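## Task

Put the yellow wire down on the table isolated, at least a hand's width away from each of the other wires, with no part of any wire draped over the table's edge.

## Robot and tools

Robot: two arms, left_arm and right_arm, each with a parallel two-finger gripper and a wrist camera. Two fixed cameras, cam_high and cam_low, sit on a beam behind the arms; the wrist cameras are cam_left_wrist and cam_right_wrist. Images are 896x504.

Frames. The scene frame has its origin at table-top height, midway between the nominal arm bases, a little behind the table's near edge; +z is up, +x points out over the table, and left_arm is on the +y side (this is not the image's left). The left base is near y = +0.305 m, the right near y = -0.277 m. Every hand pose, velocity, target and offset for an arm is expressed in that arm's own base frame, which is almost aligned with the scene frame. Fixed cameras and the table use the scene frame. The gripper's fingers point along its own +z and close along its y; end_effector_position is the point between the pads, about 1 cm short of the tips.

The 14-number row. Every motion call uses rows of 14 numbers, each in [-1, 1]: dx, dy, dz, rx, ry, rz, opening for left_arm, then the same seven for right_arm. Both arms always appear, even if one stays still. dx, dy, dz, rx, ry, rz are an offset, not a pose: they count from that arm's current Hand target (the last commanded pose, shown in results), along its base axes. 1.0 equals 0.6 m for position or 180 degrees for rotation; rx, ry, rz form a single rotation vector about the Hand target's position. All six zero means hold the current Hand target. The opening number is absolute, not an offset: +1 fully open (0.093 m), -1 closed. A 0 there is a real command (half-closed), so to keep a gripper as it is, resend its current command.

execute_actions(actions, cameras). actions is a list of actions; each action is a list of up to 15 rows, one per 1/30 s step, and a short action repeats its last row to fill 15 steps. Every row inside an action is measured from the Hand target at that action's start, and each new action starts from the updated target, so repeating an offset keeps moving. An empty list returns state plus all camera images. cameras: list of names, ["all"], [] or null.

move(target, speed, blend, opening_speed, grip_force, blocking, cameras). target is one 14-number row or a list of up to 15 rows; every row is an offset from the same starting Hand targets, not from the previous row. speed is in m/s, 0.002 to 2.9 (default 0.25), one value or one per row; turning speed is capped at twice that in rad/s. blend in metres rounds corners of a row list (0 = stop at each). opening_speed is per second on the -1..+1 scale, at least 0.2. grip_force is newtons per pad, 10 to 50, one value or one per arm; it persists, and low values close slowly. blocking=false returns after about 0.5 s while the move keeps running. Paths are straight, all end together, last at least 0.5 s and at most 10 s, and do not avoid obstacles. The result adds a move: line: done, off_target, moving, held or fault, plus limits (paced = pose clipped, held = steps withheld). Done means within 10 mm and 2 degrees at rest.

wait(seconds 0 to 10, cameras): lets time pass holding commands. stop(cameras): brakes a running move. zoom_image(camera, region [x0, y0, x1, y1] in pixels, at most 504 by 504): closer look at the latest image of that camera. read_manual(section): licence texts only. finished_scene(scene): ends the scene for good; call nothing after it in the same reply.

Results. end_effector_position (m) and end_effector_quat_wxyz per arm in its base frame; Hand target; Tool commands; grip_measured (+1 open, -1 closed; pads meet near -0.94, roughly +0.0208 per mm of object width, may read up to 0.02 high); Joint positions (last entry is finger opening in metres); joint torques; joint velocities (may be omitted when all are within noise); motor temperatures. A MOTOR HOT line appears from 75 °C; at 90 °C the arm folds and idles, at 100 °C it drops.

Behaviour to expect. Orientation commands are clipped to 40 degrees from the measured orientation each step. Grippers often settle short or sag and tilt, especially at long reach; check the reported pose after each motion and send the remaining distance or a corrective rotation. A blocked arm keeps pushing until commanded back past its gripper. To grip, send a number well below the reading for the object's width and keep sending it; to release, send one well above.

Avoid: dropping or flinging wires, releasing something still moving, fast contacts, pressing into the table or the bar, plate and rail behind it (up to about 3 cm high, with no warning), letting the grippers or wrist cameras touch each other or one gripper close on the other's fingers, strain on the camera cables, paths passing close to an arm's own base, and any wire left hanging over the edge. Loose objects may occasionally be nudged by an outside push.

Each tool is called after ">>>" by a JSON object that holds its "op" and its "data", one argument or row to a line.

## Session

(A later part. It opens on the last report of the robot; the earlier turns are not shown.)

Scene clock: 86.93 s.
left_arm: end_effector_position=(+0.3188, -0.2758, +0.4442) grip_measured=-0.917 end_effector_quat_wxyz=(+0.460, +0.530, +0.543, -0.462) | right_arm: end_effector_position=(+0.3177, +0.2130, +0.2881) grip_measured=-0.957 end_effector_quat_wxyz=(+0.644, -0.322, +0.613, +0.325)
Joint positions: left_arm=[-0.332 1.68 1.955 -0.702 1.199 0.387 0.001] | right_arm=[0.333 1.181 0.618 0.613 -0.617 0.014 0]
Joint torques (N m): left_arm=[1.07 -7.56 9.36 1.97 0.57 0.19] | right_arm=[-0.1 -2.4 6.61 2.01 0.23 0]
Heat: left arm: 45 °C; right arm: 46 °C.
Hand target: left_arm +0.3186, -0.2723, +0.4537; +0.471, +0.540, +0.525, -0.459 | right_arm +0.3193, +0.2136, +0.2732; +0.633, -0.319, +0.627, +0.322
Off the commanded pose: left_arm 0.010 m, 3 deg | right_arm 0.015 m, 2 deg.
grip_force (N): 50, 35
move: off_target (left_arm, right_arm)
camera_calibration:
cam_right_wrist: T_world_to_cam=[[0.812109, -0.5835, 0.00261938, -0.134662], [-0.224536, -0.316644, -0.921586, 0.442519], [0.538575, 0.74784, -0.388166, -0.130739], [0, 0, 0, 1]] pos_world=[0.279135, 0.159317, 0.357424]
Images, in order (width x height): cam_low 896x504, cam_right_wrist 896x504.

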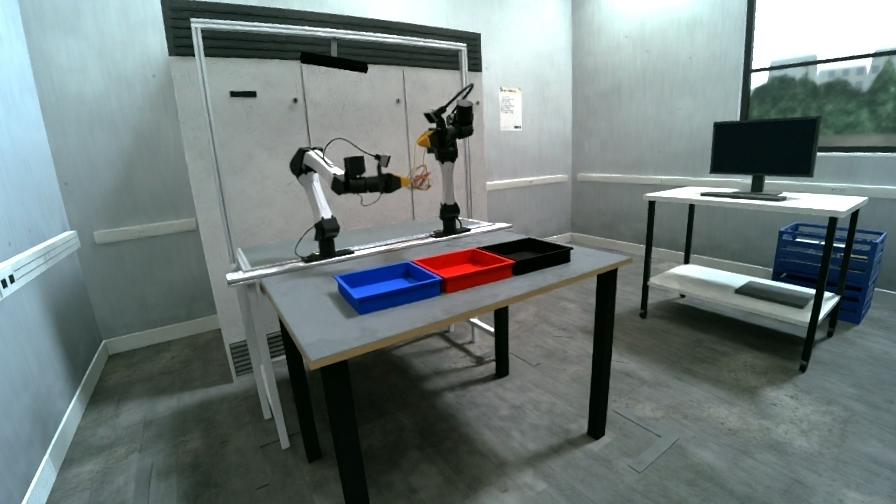

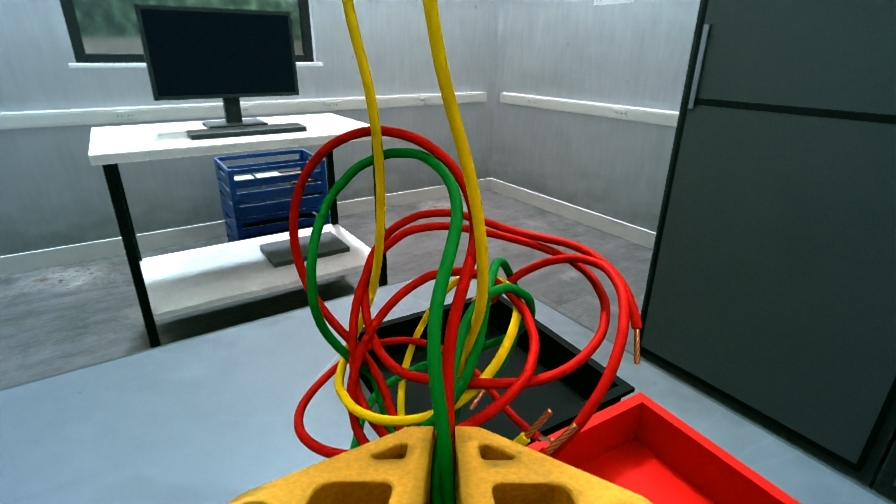

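>>> {"op": "move", "data": {
  "target": [0,0.03,0.08,0,0,0,-0.924208,0,0,-0.2,0,0,0,-0.99],
  "speed": 0.07,
  "cameras": ["cam_right_wrist","cam_low"]
}}

>>> {"op": "zoom_image", "data": {
  "camera": "cam_low",
  "region": [330, 100, 490, 260]
}}

Scene clock: 92.60 s.
left_arm: end_effector_position=(+0.3237, -0.2645, +0.4589) grip_measured=-0.917 end_effector_quat_wxyz=(+0.411, +0.515, +0.587, -0.471) | right_arm: end_effector_position=(+0.3120, +0.2130, +0.2168) grip_measured=-0.957 end_effector_quat_wxyz=(+0.710, -0.330, +0.536, +0.314)
Joint positions: left_arm=[-0.3 1.878 2.41 -1.188 1.203 0.491 0.001] | right_arm=[0.34 1.597 0.343 1.508 -0.613 0.012 0]
Joint torques (N m): left_arm=[2.82 -11.23 10.99 2.74 1.18 0.18] | right_arm=[-0.84 -1.28 1.22 0.45 0.21 0.13]
Heat: left arm: 45 °C; right arm: 45 °C.
Hand target: left_arm +0.3186, -0.2543, +0.5017; +0.471, +0.540, +0.525, -0.459 | right_arm +0.3193, +0.2136, +0.1532; +0.633, -0.320, +0.627, +0.322
Off the commanded pose: left_arm 0.044 m, 10 deg | right_arm 0.064 m, 14 deg.
grip_force (N): 50, 35
move: off_target (left_arm, right_arm)
camera_calibration:
cam_right_wrist: T_world_to_cam=[[0.801334, -0.585953, 0.120511, -0.151551], [-0.0393374, -0.252628, -0.966764, 0.313963], [0.596923, 0.76996, -0.225489, -0.213468], [0, 0, 0, 1]] pos_world=[0.261217, 0.154876, 0.273657]
Images, in order (width x height): cam_low 896x504, cam_right_wrist 896x504.

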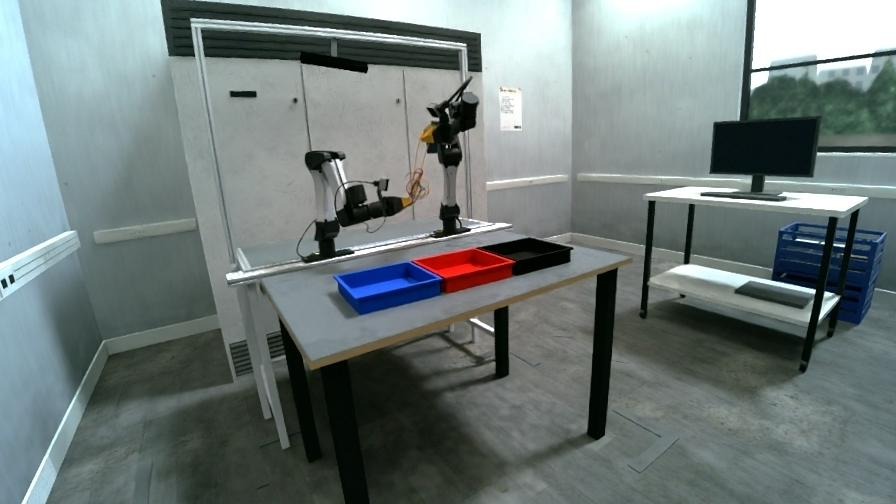

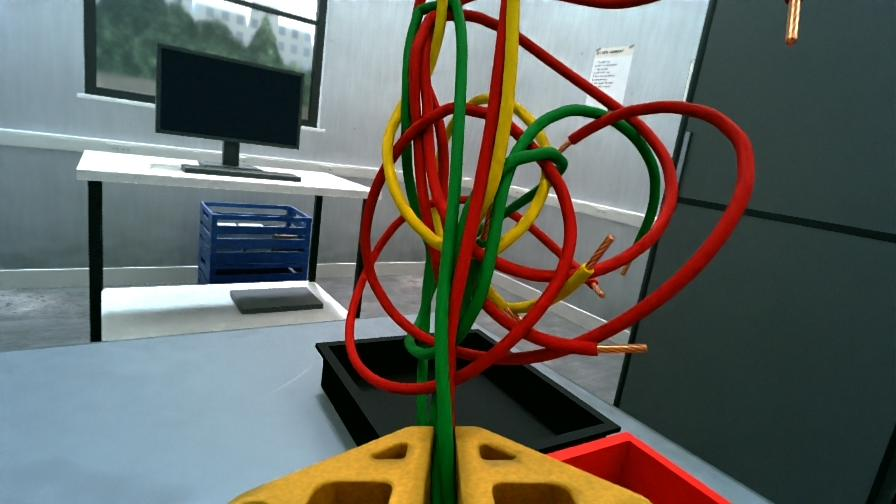

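Scaled by 3.150 from the camera's 896x504 image, which has a finer 1280x720 frame.

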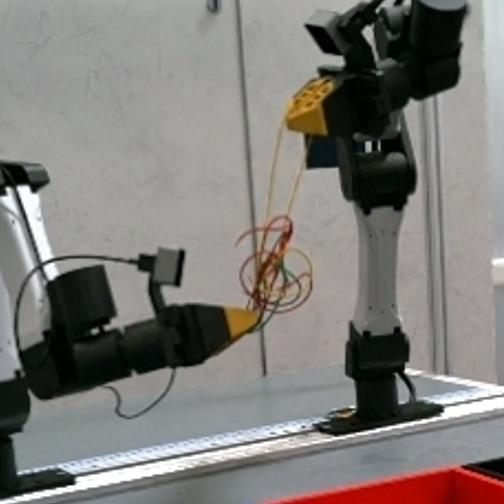

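>>> {"op": "move", "data": {
  "target": [
    [0,0,-0.12,0,0,0,-0.924208,0,0,0.1,0,0,0,-0.99],
    [0,0,-0.12,0,0,0,-0.924208,0,0,0.1,0,0,0,0.4],
    [0,0,-0.12,0,0,0,-0.924208,-0.09,-0.12,0.16,0,0,0,0.4]
  ],
  "speed": 0.12,
  "cameras": ["cam_right_wrist","cam_low"]
}}

>>> {"op": "zoom_image", "data": {
  "camera": "cam_low",
  "region": [330, 100, 490, 260]
}}

>>> {"op": "zoom_image", "data": {
  "camera": "cam_right_wrist",
  "region": [280, 0, 680, 400]
}}

Scene clock: 103.27 s.
left_arm: end_effector_position=(+0.3254, -0.2592, +0.4191) grip_measured=-0.917 end_effector_quat_wxyz=(+0.458, +0.535, +0.539, -0.463) | right_arm: end_effector_position=(+0.2672, +0.1419, +0.2502) grip_measured=+0.399 end_effector_quat_wxyz=(+0.635, -0.316, +0.627, +0.322)
Joint positions: left_arm=[-0.278 1.665 1.854 -0.704 1.256 0.485 0.001] | right_arm=[0.038 0.878 0.353 0.55 -0.898 0.022 0.064]
Joint torques (N m): left_arm=[0.85 -10.82 6.41 2.06 0.53 0.03] | right_arm=[-0.88 -1.81 8.29 1.78 -0.06 0.02]
Heat: left arm: 46 °C; right arm: 44 °C.
Hand target: left_arm +0.3186, -0.2542, +0.4297; +0.471, +0.540, +0.525, -0.459 | right_arm +0.2653, +0.1416, +0.2493; +0.633, -0.320, +0.627, +0.323
Off the commanded pose: left_arm 0.014 m, 2 deg | right_arm 0.002 m, 1 deg.
grip_force (N): 50, 35
move: off_target (left_arm); target 2's new opening was sent with right_arm's hand 0.011 m and 1 deg from that target
camera_calibration:
cam_right_wrist: T_world_to_cam=[[0.803438, -0.595199, -0.0150041, -0.126647], [-0.255722, -0.322213, -0.911474, 0.380367], [0.537674, 0.73615, -0.411084, -0.0574043], [0, 0, 0, 1]] pos_world=[0.229886, 0.089437, 0.321196]
Images, in order (width x height): cam_low 896x504, cam_right_wrist 896x504.

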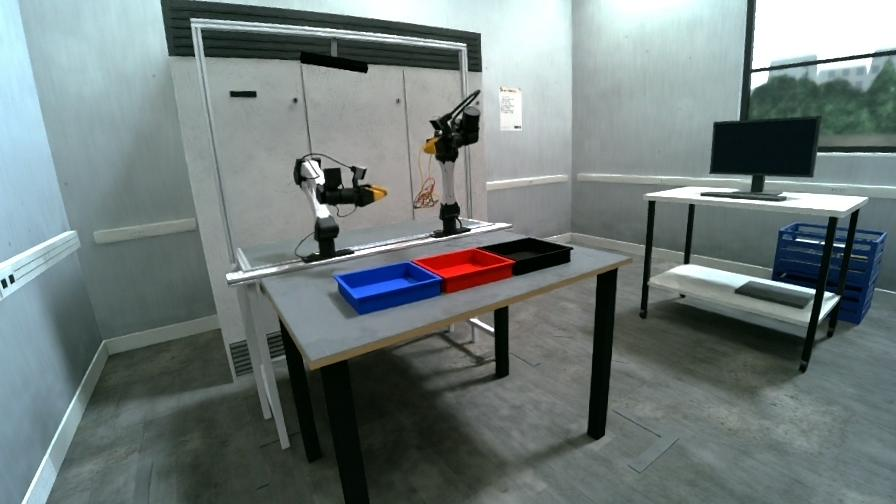

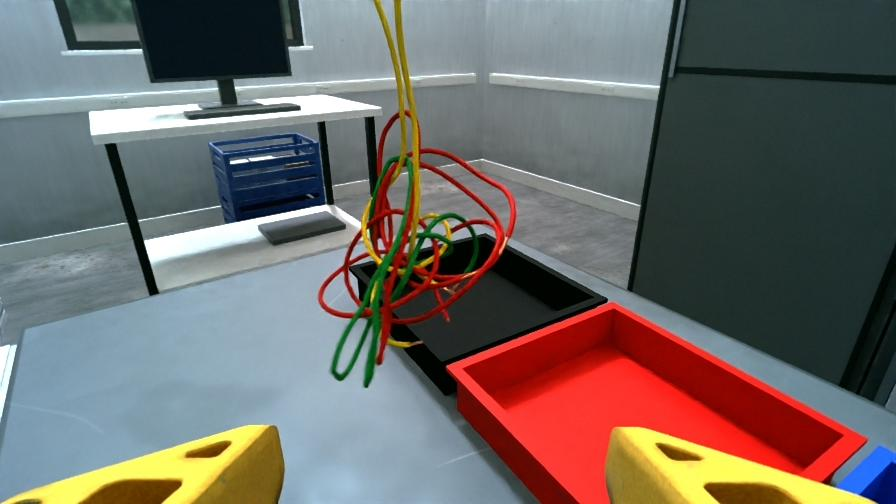

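Scaled by 3.150 from the camera's 896x504 image, which has a finer 1280x720 frame.

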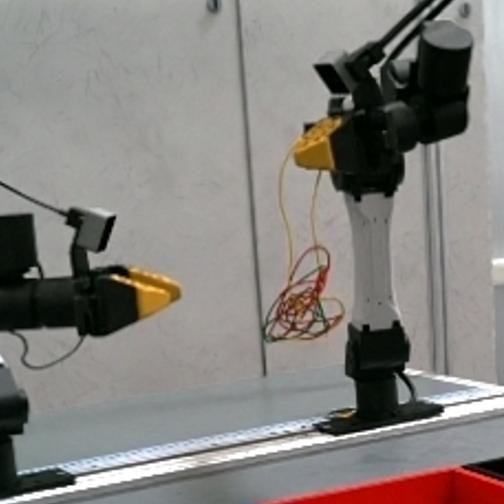

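Scaled by 1.260 from the camera's 896x504 image, which has a finer 1280x720 frame.

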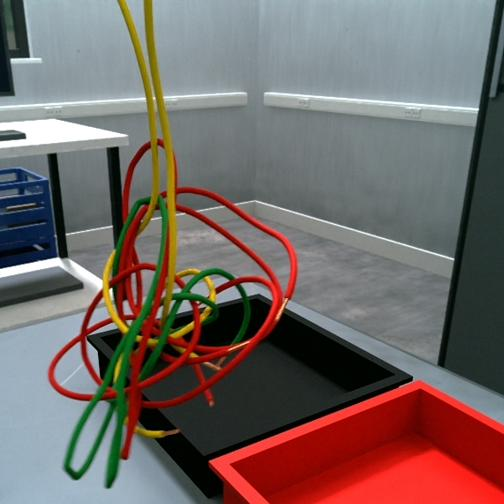

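>>> {"op": "move", "data": {
  "target": [
    [0,0,0,0,0,0,-0.924208,0.0,0.0,-0.067,0,0,0,0.35],
    [0,0,0,0,0,0,-0.924208,0.058,0.175,-0.067,0,0,0,0.35],
    [0,0,0,0,0,0,-0.924208,0.058,0.175,-0.067,0,0,0,-0.99]
  ],
  "speed": 0.15,
  "blend": [0.02,0,0],
  "grip_force": [50,50],
  "cameras": ["cam_right_wrist","cam_low"]
}}

>>> {"op": "zoom_image", "data": {
  "camera": "cam_low",
  "region": [330, 100, 490, 260]
}}

Scene clock: 113.77 s.
left_arm: end_effector_position=(+0.3254, -0.2592, +0.4191) grip_measured=-0.917 end_effector_quat_wxyz=(+0.458, +0.535, +0.539, -0.463) | right_arm: end_effector_position=(+0.2948, +0.2436, +0.1983) grip_measured=-0.969 end_effector_quat_wxyz=(+0.619, -0.321, +0.638, +0.326)
Joint positions: left_arm=[-0.278 1.665 1.854 -0.704 1.256 0.485 0.001] | right_arm=[0.496 1.346 0.38 0.943 -0.454 0.01 0]
Joint torques (N m): left_arm=[0.84 -10.84 6.41 2.06 0.53 0.02] | right_arm=[0.02 -3.17 9.33 2.39 0.18 0.04]
Heat: left arm: 44 °C; right arm: 45 °C.
Hand target: left_arm +0.3186, -0.2542, +0.4298; +0.472, +0.540, +0.525, -0.459 | right_arm +0.3001, +0.2466, +0.2091; +0.633, -0.320, +0.627, +0.322
Off the commanded pose: left_arm 0.014 m, 2 deg | right_arm 0.012 m, 2 deg.
move: off_target (left_arm, right_arm); target 3's new opening was sent with right_arm's hand 0.013 m and 2 deg from that target
camera_calibration:
cam_right_wrist: T_world_to_cam=[[0.811076, -0.584064, -0.0320224, -0.0906686], [-0.282625, -0.343367, -0.895669, 0.382745], [0.512133, 0.735505, -0.443567, -0.154227], [0, 0, 0, 1]] pos_world=[0.260697, 0.1919, 0.271499]
Images, in order (width x height): cam_low 896x504, cam_right_wrist 896x504.

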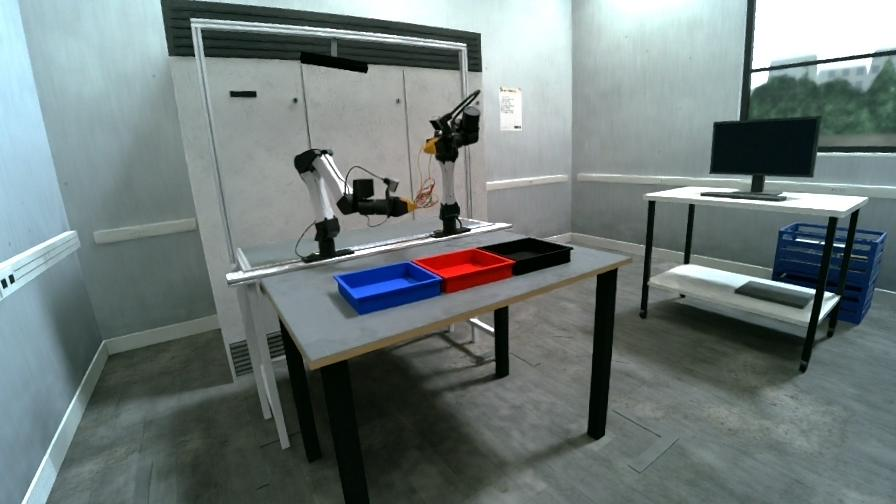

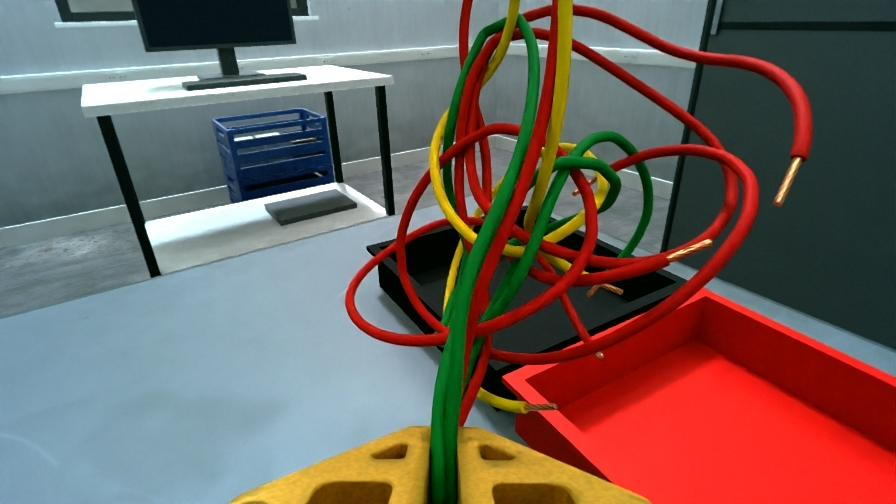

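Scaled by 3.150 from the camera's 896x504 image, which has a finer 1280x720 frame.

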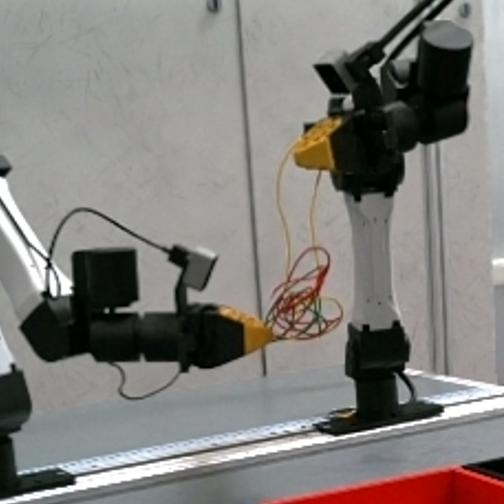

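>>> {"op": "move", "data": {
  "target": [0,0,0,0,0,0,-0.924208,-0.12,-0.24,-0.1,0,0,0,-0.99],
  "speed": 0.07,
  "cameras": ["cam_right_wrist","cam_low"]
}}

>>> {"op": "zoom_image", "data": {
  "camera": "cam_low",
  "region": [330, 100, 490, 260]
}}

Scene clock: 120.07 s.
left_arm: end_effector_position=(+0.3007, -0.2747, +0.3956) grip_measured=-0.917 end_effector_quat_wxyz=(+0.391, +0.529, +0.564, -0.499) | right_arm: end_effector_position=(+0.2346, +0.1126, +0.1947) grip_measured=-0.969 end_effector_quat_wxyz=(+0.680, -0.377, +0.559, +0.289)
Joint positions: left_arm=[-0.336 1.665 1.83 -0.851 1.254 0.509 0.001] | right_arm=[-0.194 1.145 0.038 1.347 -1.179 0.031 0]
Joint torques (N m): left_arm=[5.81 -10.95 10.02 2.88 0.62 0.29] | right_arm=[-4.07 0.36 1.2 -0.01 0.05 0.06]
Heat: left arm: 44 °C; right arm: 45 °C.
Hand target: left_arm +0.3187, -0.2542, +0.4298; +0.472, +0.540, +0.525, -0.459 | right_arm +0.2281, +0.1026, +0.1490; +0.633, -0.320, +0.627, +0.322
Off the commanded pose: left_arm 0.044 m, 11 deg | right_arm 0.047 m, 12 deg.
joint sent to its limit (right arm) — joint 3 (elbow), lower limit, where the elbow is as bent as it goes. The joint targets are off in position, not in orientation.
move: off_target (left_arm, right_arm)
camera_calibration:
cam_right_wrist: T_world_to_cam=[[0.815229, -0.551089, 0.17805, -0.164069], [-0.0510661, -0.374645, -0.925761, 0.272667], [0.576883, 0.745615, -0.333563, -0.0664976], [0, 0, 0, 1]] pos_world=[0.186039, 0.061318, 0.259455]
Images, in order (width x height): cam_low 896x504, cam_right_wrist 896x504.

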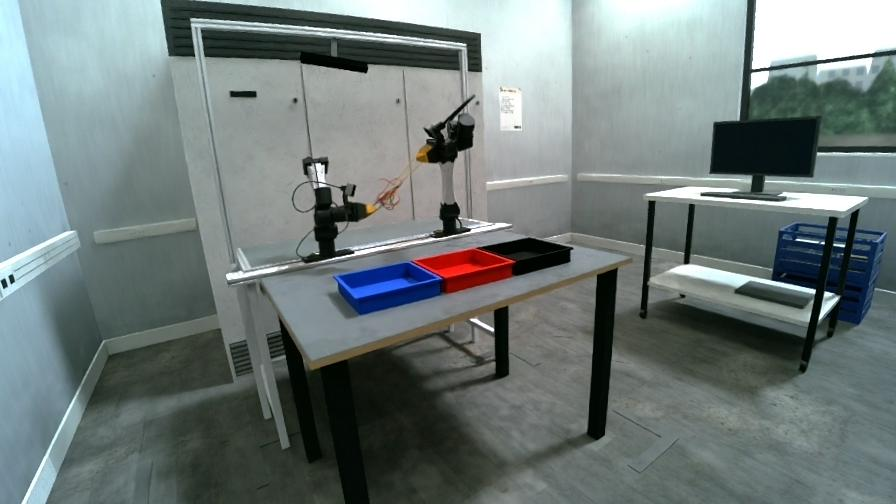

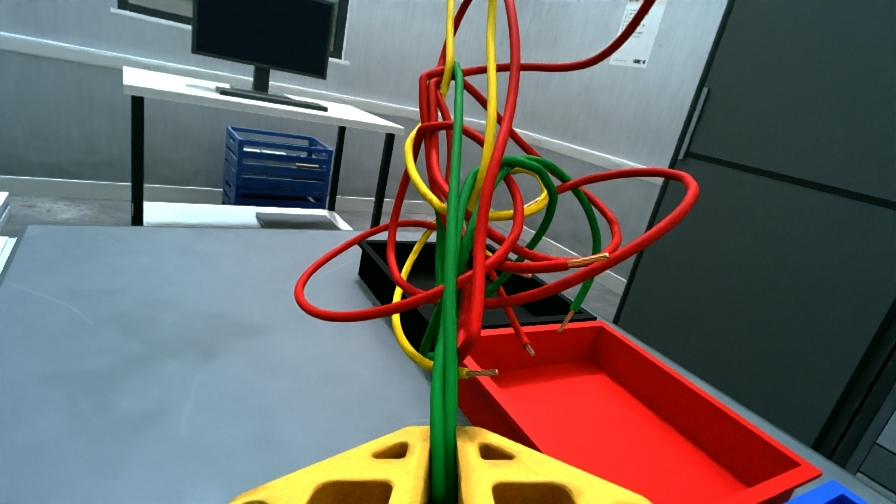

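Scaled by 3.150 from the camera's 896x504 image, which has a finer 1280x720 frame.

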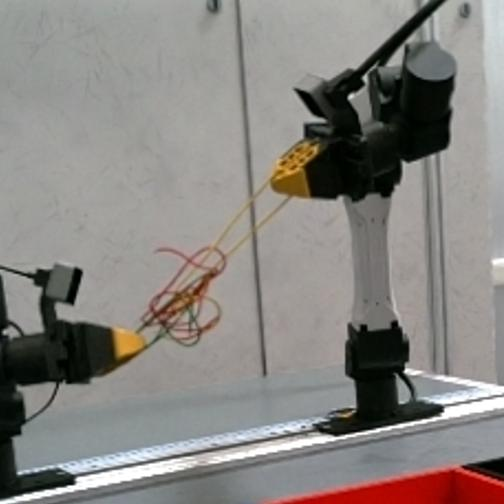

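>>> {"op": "zoom_image", "data": {
  "camera": "cam_right_wrist",
  "region": [380, 20, 640, 240]
}}

>>> {"op": "zoom_image", "data": {
  "camera": "cam_right_wrist",
  "region": [380, 200, 640, 420]
}}

Scaled by 1.938 from the camera's 896x504 image, which has a finer 1280x720 frame.

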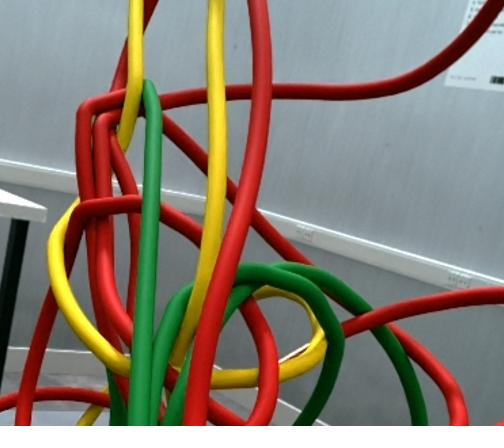

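Scaled by 1.938 from the camera's 896x504 image, which has a finer 1280x720 frame.

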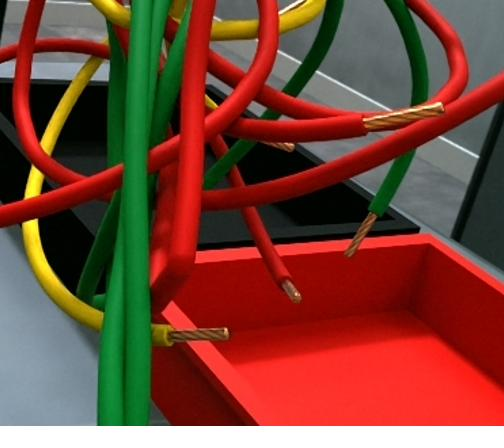

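>>> {"op": "move", "data": {
  "target": [
    [0,0,0.0,0,0,0,-0.924208,0.06,0.1,0.08,0,0,0,-0.99],
    [0,0,0,0,0,0,-0.924208,0.06,0.1,0.08,0,0,0,0.3],
    [0,0,0,0,0,0,-0.924208,0.02,0.06,0.26,0,0,0,0.3]
  ],
  "speed": 0.12,
  "cameras": ["cam_right_wrist","cam_low"]
}}

>>> {"op": "zoom_image", "data": {
  "camera": "cam_low",
  "region": [330, 100, 490, 260]
}}

>>> {"op": "zoom_image", "data": {
  "camera": "cam_right_wrist",
  "region": [280, 50, 680, 450]
}}

Scene clock: 146.73 s.
left_arm: end_effector_position=(+0.3259, -0.2596, +0.4121) grip_measured=-0.917 end_effector_quat_wxyz=(+0.452, +0.532, +0.544, -0.466) | right_arm: end_effector_position=(+0.2417, +0.1384, +0.2963) grip_measured=+0.299 end_effector_quat_wxyz=(+0.629, -0.312, +0.633, +0.325)
Joint positions: left_arm=[-0.278 1.663 1.83 -0.7 1.255 0.483 0.001] | right_arm=[0.021 0.687 0.504 0.188 -0.913 0.023 0.06]
Joint torques (N m): left_arm=[0.91 -10.88 8.24 2.04 0.56 0.03] | right_arm=[-0.95 0.1 10.55 1.8 -0.08 0]
Heat: left arm: 43 °C; right arm: 42 °C.
Hand target: left_arm +0.3186, -0.2542, +0.4299; +0.472, +0.540, +0.525, -0.459 | right_arm +0.2401, +0.1386, +0.3050; +0.633, -0.320, +0.627, +0.322
Off the commanded pose: left_arm 0.020 m, 3 deg | right_arm 0.009 m, 1 deg.
move: off_target (left_arm)
camera_calibration:
cam_right_wrist: T_world_to_cam=[[0.802074, -0.596424, -0.03091, -0.102355], [-0.274433, -0.322102, -0.906056, 0.417552], [0.530437, 0.735207, -0.422027, -0.0171278], [0, 0, 0, 1]] pos_world=[0.205771, 0.0860395, 0.367933]
Images, in order (width x height): cam_low 896x504, cam_right_wrist 896x504.

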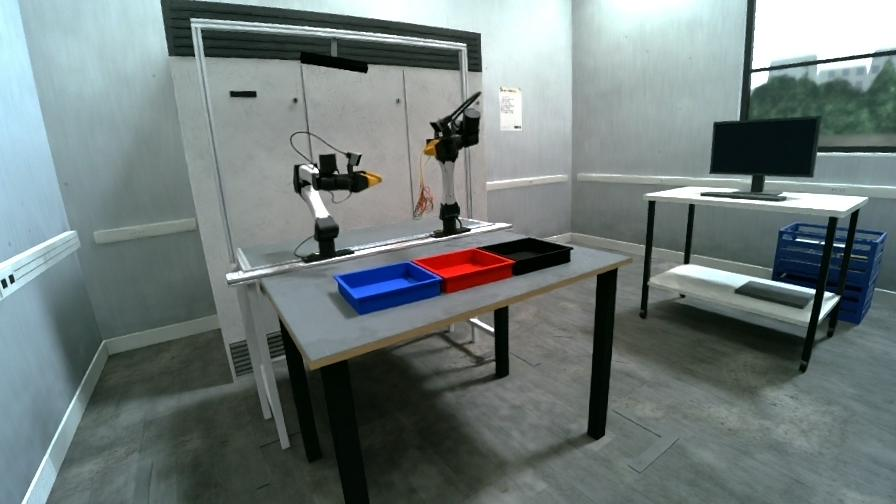

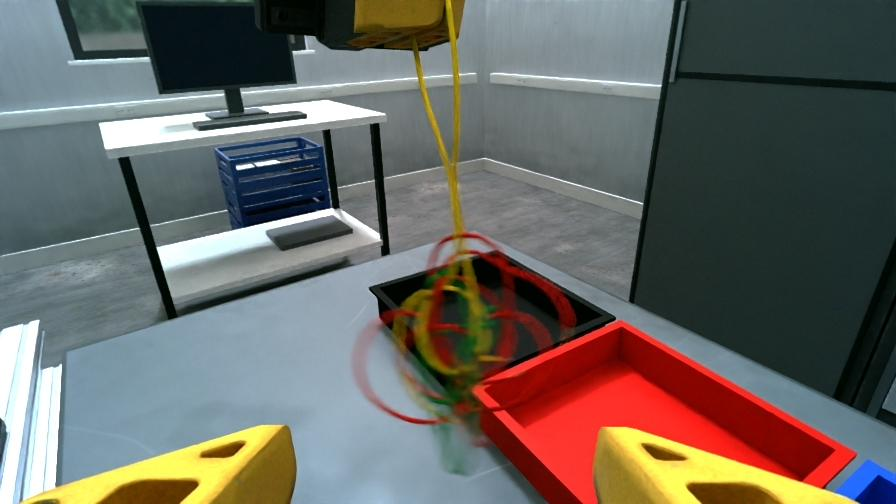

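Scaled by 3.150 from the camera's 896x504 image, which has a finer 1280x720 frame.

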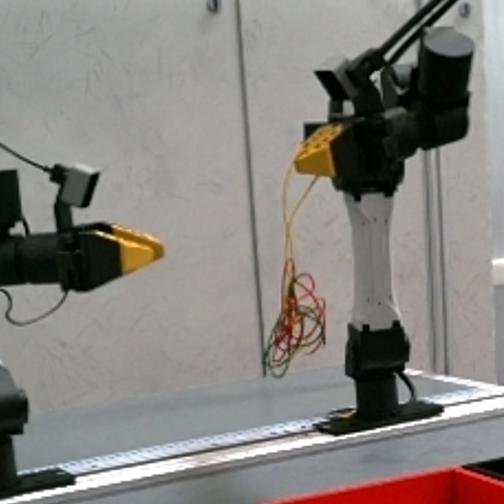

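Scaled by 1.260 from the camera's 896x504 image, which has a finer 1280x720 frame.

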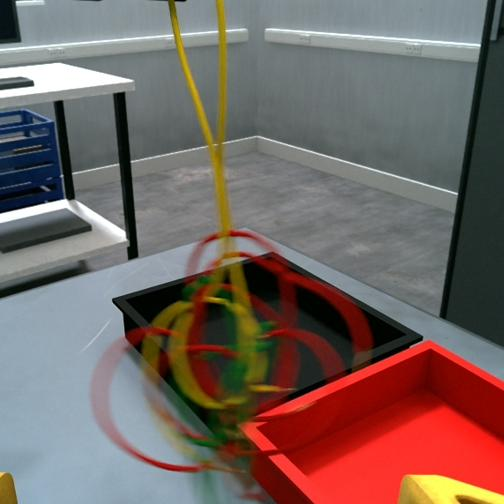

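>>> {"op": "move", "data": {
  "target": [0,0,0,0,0,0,-0.924208,0.0,0.0,-0.09,0,0,0,0.3],
  "cameras": ["cam_right_wrist","cam_low"]
}}

>>> {"op": "zoom_image", "data": {
  "camera": "cam_low",
  "region": [330, 120, 470, 250]
}}

>>> {"op": "zoom_image", "data": {
  "camera": "cam_right_wrist",
  "region": [320, 70, 660, 410]
}}

Scene clock: 151.70 s.
left_arm: end_effector_position=(+0.3259, -0.2596, +0.4121) grip_measured=-0.917 end_effector_quat_wxyz=(+0.452, +0.532, +0.544, -0.466) | right_arm: end_effector_position=(+0.2407, +0.1384, +0.2538) grip_measured=+0.299 end_effector_quat_wxyz=(+0.633, -0.316, +0.630, +0.321)
Joint positions: left_arm=[-0.278 1.663 1.83 -0.7 1.255 0.483 0.001] | right_arm=[0.021 0.688 0.331 0.369 -0.913 0.014 0.06]
Joint torques (N m): left_arm=[0.91 -10.86 8.23 2.04 0.56 0.03] | right_arm=[-0.95 0.68 7.41 2.13 -0.05 0.09]
Heat: left arm: 43 °C; right arm: 43 °C.
Hand target: left_arm +0.3186, -0.2542, +0.4298; +0.472, +0.540, +0.525, -0.459 | right_arm +0.2401, +0.1386, +0.2510; +0.633, -0.320, +0.627, +0.322
Off the commanded pose: left_arm 0.020 m, 3 deg | right_arm 0.003 m, 1 deg.
move: off_target (left_arm)
camera_calibration:
cam_right_wrist: T_world_to_cam=[[0.802353, -0.596619, -0.0165916, -0.106455], [-0.261853, -0.326897, -0.908059, 0.376999], [0.536341, 0.732929, -0.418513, -0.0364433], [0, 0, 0, 1]] pos_world=[0.203679, 0.0864367, 0.325319]
Images, in order (width x height): cam_low 896x504, cam_right_wrist 896x504.

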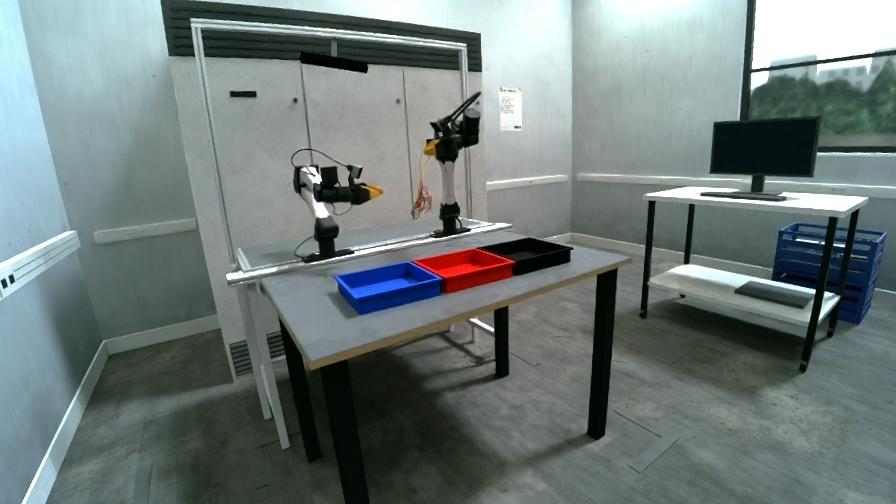

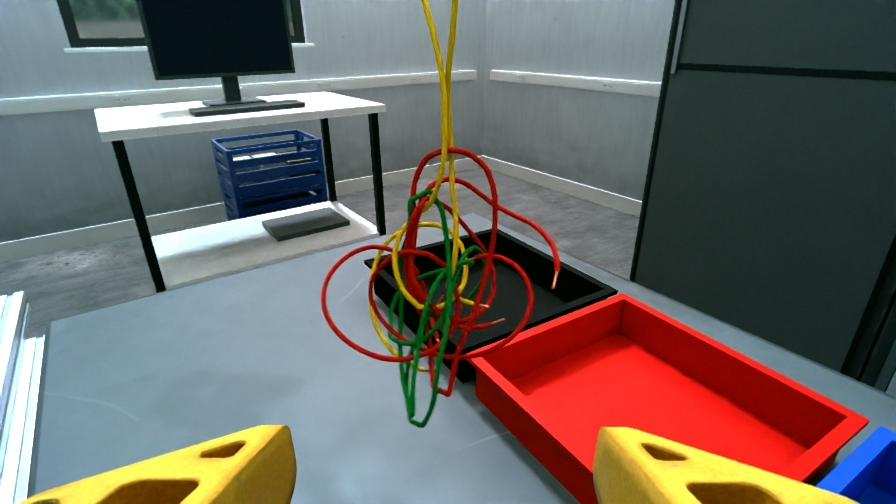

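Scaled by 3.600 from the camera's 896x504 image, which has a finer 1280x720 frame.

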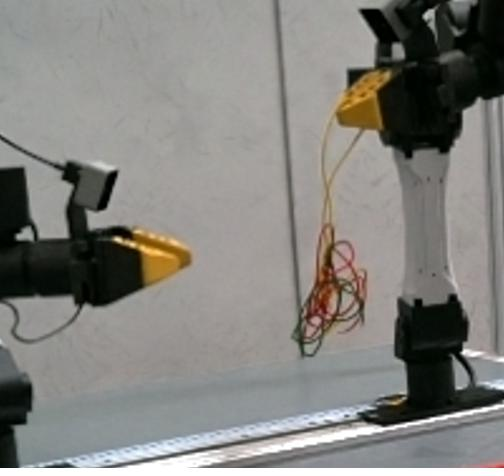

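Scaled by 1.482 from the camera's 896x504 image, which has a finer 1280x720 frame.

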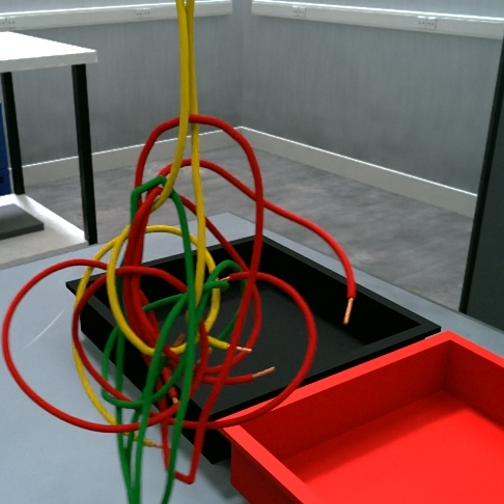

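>>> {"op": "move", "data": {
  "target": [
    [0,0,0,0,0,0,-0.924208,0.0,0.0,-0.077,0,0,0,0.3],
    [0,0,0,0,0,0,-0.924208,0.10,0.155,-0.077,0,0,0,0.3],
    [0,0,0,0,0,0,-0.924208,0.10,0.155,-0.077,0,0,0,-0.99]
  ],
  "speed": 0.15,
  "blend": [0.02,0,0],
  "cameras": ["cam_right_wrist"]
}}

Scene clock: 172.33 s.
left_arm: end_effector_position=(+0.3259, -0.2596, +0.4121) grip_measured=-0.917 end_effector_quat_wxyz=(+0.452, +0.532, +0.544, -0.466) | right_arm: end_effector_position=(+0.2945, +0.2289, +0.1943) grip_measured=-0.977 end_effector_quat_wxyz=(+0.620, -0.322, +0.637, +0.325)
Joint positions: left_arm=[-0.278 1.663 1.83 -0.7 1.255 0.483 0.001] | right_arm=[0.437 1.331 0.348 0.961 -0.513 0.003 0]
Joint torques (N m): left_arm=[0.92 -10.86 8.24 2.04 0.56 0.03] | right_arm=[-0.06 -2.88 9.22 2.36 0.16 0.17]
Heat: left arm: 42 °C; right arm: 44 °C.
Hand target: left_arm +0.3186, -0.2542, +0.4298; +0.472, +0.540, +0.525, -0.459 | right_arm +0.3001, +0.2317, +0.2049; +0.633, -0.320, +0.627, +0.323
Off the commanded pose: left_arm 0.020 m, 3 deg | right_arm 0.012 m, 2 deg.
move: off_target (left_arm, right_arm); target 3's new opening was sent with right_arm's hand 0.012 m and 2 deg from that target
camera_calibration:
cam_right_wrist: T_world_to_cam=[[0.811323, -0.583991, -0.0266421, -0.100243], [-0.278133, -0.345515, -0.896249, 0.373323], [0.514196, 0.734557, -0.442751, -0.145736], [0, 0, 0, 1]] pos_world=[0.2601, 0.177499, 0.267395]
Images, in order (width x height): cam_right_wrist 896x504.

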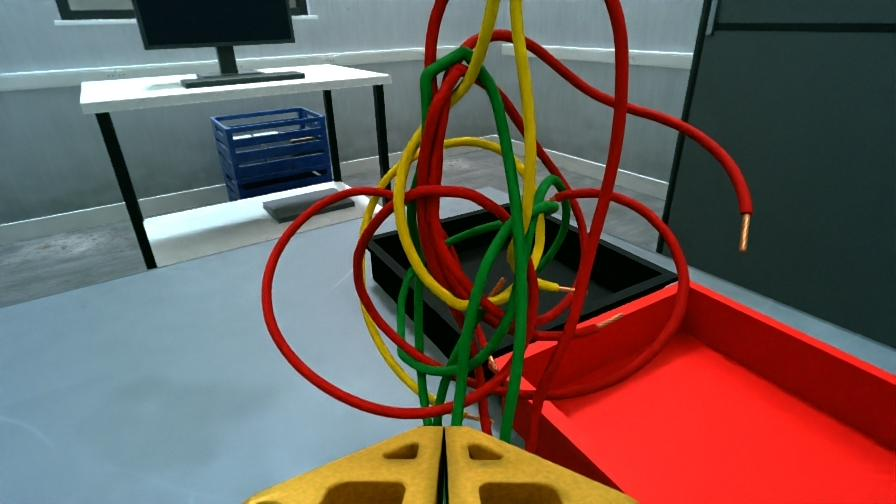

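>>> {"op": "move", "data": {
  "target": [
    [0,0,0.03,0,0,0,-0.924208,0,-0.06,-0.14,0,0,0,-0.99],
    [0,0,0.0,0,0,0,-0.924208,0,-0.02,-0.04,0,0,0,-0.99],
    [0,0,0.03,0,0,0,-0.924208,0,-0.06,-0.16,0,0,0,-0.99],
    [0,0,0.0,0,0,0,-0.924208,0,-0.02,-0.06,0,0,0,-0.99],
    [0,0,0.03,0,0,0,-0.924208,0,-0.06,-0.16,0,0,0,-0.99]
  ],
  "speed": 0.1,
  "blend": [0.005,0.005,0.005,0.005,0],
  "cameras": ["cam_right_wrist","cam_low"]
}}

>>> {"op": "zoom_image", "data": {
  "camera": "cam_low",
  "region": [330, 120, 470, 250]
}}

>>> {"op": "zoom_image", "data": {
  "camera": "cam_right_wrist",
  "region": [280, 0, 680, 400]
}}

Scene clock: 185.07 s.
left_arm: end_effector_position=(+0.3173, -0.2572, +0.4430) grip_measured=-0.917 end_effector_quat_wxyz=(+0.468, +0.538, +0.530, -0.458) | right_arm: end_effector_position=(+0.3015, +0.1962, +0.1011) grip_measured=-0.977 end_effector_quat_wxyz=(+0.601, -0.320, +0.659, +0.320)
Joint positions: left_arm=[-0.278 1.663 1.938 -0.751 1.256 0.473 0.001] | right_arm=[0.29 1.838 0.219 1.526 -0.648 -0.019 0]
Joint torques (N m): left_arm=[0.96 -7.09 8.84 1.82 0.51 0.06] | right_arm=[-0.8 -4.42 2.91 2.76 -0.07 0]
Heat: left arm: 43 °C; right arm: 45 °C.
Hand target: left_arm +0.3186, -0.2542, +0.4479; +0.472, +0.540, +0.525, -0.459 | right_arm +0.3000, +0.1955, +0.1088; +0.633, -0.319, +0.627, +0.322
Off the commanded pose: left_arm 0.006 m, 1 deg | right_arm 0.008 m, 5 deg.
joint sent to its limit (right arm) — joint 4 (wrist pitch), upper limit. The joint targets are off in orientation, not in position.
move: off_target (right_arm)
camera_calibration:
cam_right_wrist: T_world_to_cam=[[0.802927, -0.594022, -0.0494588, -0.120737], [-0.326794, -0.369287, -0.869961, 0.297162], [0.498512, 0.714678, -0.490633, -0.153059], [0, 0, 0, 1]] pos_world=[0.270355, 0.147406, 0.177452]
Images, in order (width x height): cam_low 896x504, cam_right_wrist 896x504.

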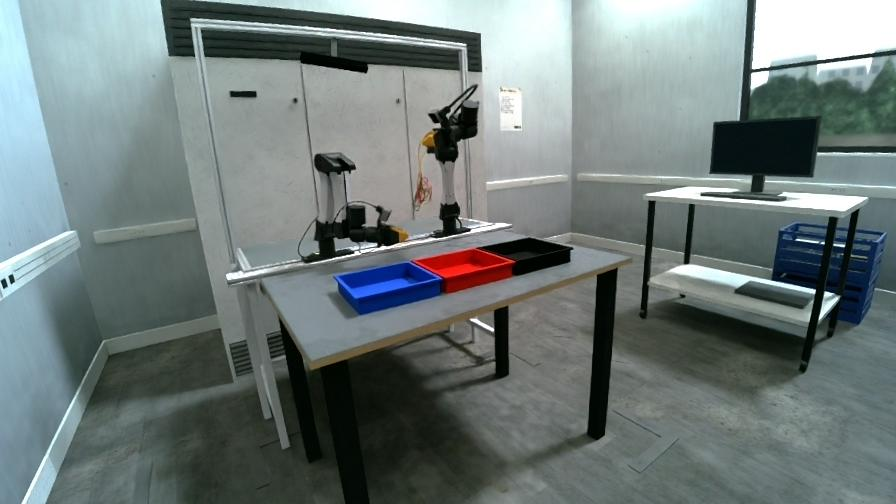

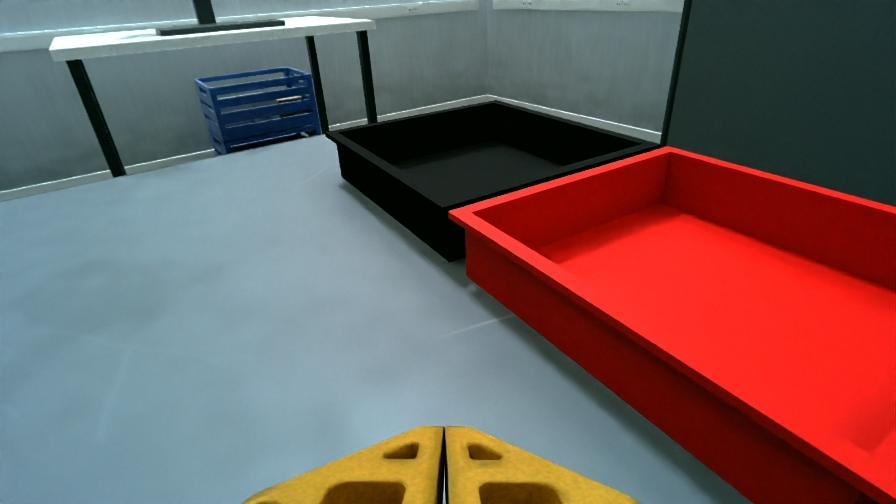

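Scaled by 3.600 from the camera's 896x504 image, which has a finer 1280x720 frame.

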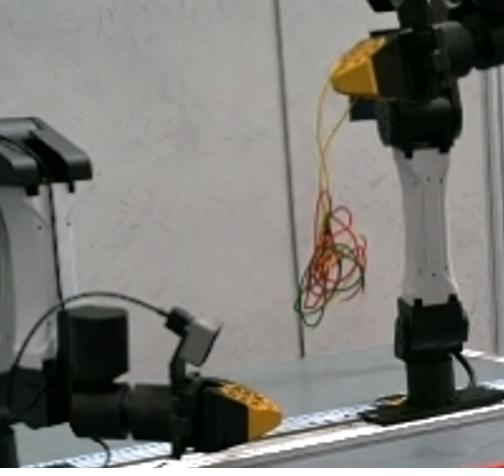

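Scaled by 1.260 from the camera's 896x504 image, which has a finer 1280x720 frame.

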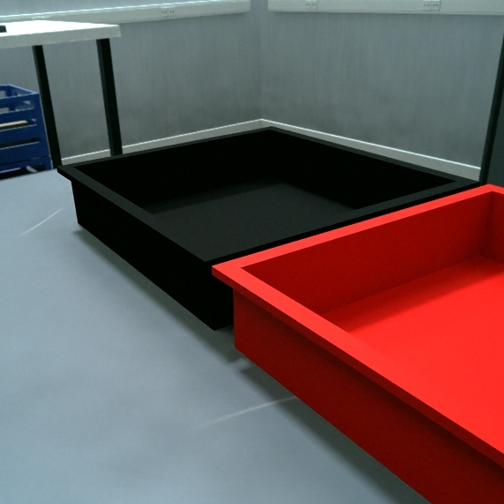

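>>> {"op": "move", "data": {
  "target": [
    [0,0,0,0,0,0,-0.924208,-0.1,-0.1,0,0,0,0,0.3],
    [0,0,0,0,0,0,-0.924208,-0.1,-0.095,0.29,0,0,0,0.3]
  ],
  "blend": [0.03,0],
  "cameras": ["cam_right_wrist","cam_low"]
}}

>>> {"op": "zoom_image", "data": {
  "camera": "cam_low",
  "region": [330, 120, 470, 250]
}}

>>> {"op": "zoom_image", "data": {
  "camera": "cam_right_wrist",
  "region": [320, 70, 620, 410]
}}

Scene clock: 192.03 s.
left_arm: end_effector_position=(+0.3172, -0.2572, +0.4428) grip_measured=-0.917 end_effector_quat_wxyz=(+0.467, +0.538, +0.531, -0.459) | right_arm: end_effector_position=(+0.2400, +0.1384, +0.2723) grip_measured=+0.299 end_effector_quat_wxyz=(+0.624, -0.316, +0.633, +0.331)
Joint positions: left_arm=[-0.278 1.663 1.938 -0.753 1.256 0.473 0.001] | right_arm=[0.01 0.687 0.414 0.271 -0.939 0.023 0.06]
Joint torques (N m): left_arm=[0.95 -7.08 8.87 1.82 0.51 0.06] | right_arm=[0.16 -0.5 10.76 1.74 0.18 -0.02]
Heat: left arm: 43 °C; right arm: 44 °C.
Hand target: left_arm +0.3186, -0.2542, +0.4478; +0.472, +0.540, +0.525, -0.459 | right_arm +0.2400, +0.1386, +0.2829; +0.633, -0.320, +0.627, +0.322
Off the commanded pose: left_arm 0.006 m, 1 deg | right_arm 0.010 m, 2 deg.
move: done
camera_calibration:
cam_right_wrist: T_world_to_cam=[[0.810816, -0.584126, -0.0370608, -0.103752], [-0.276343, -0.326232, -0.903995, 0.395827], [0.515957, 0.743215, -0.425934, -0.0228528], [0, 0, 0, 1]] pos_world=[0.205299, 0.0855119, 0.344247]
Images, in order (width x height): cam_low 896x504, cam_right_wrist 896x504.

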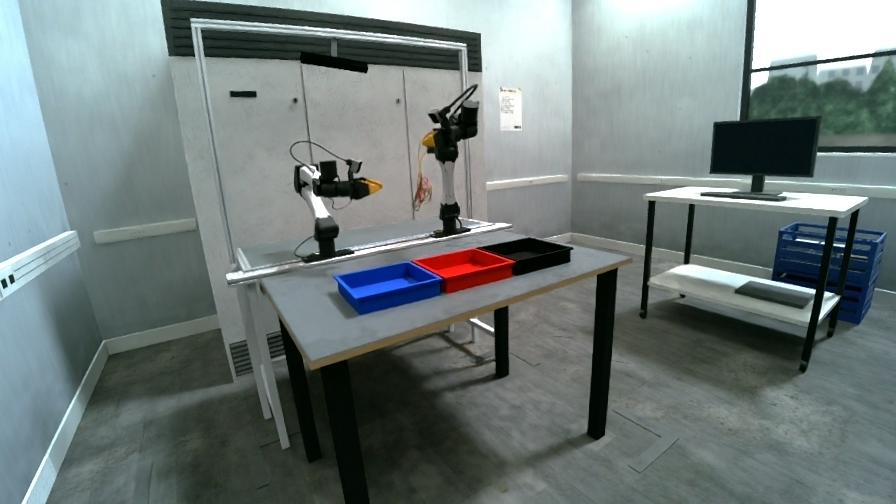

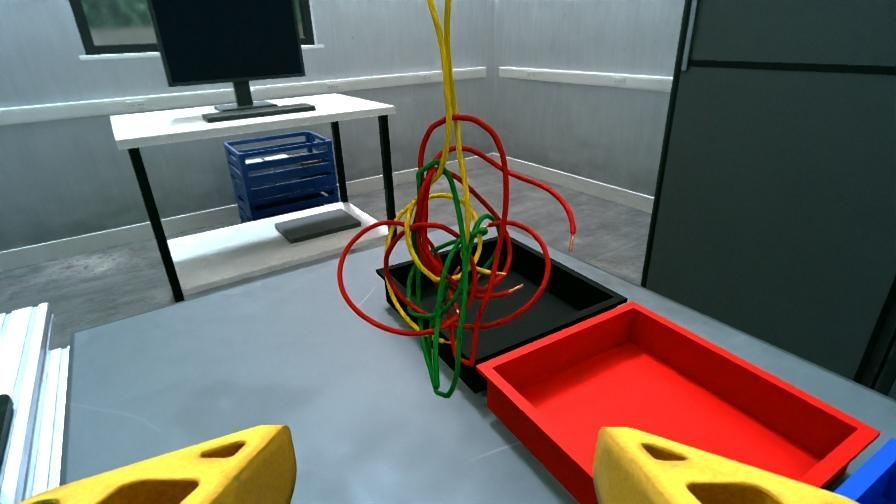

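Scaled by 3.600 from the camera's 896x504 image, which has a finer 1280x720 frame.

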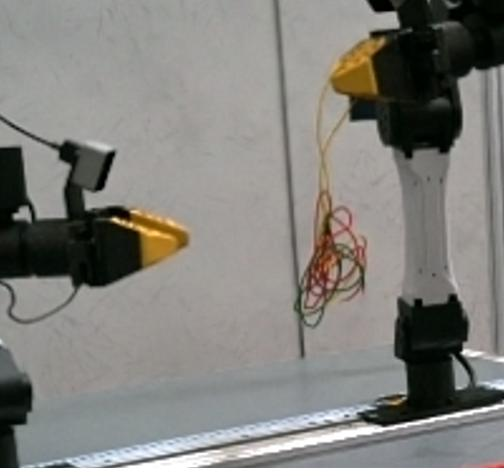

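Scaled by 1.482 from the camera's 896x504 image, which has a finer 1280x720 frame.

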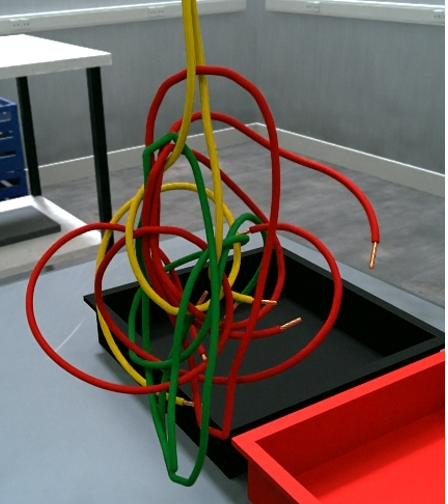

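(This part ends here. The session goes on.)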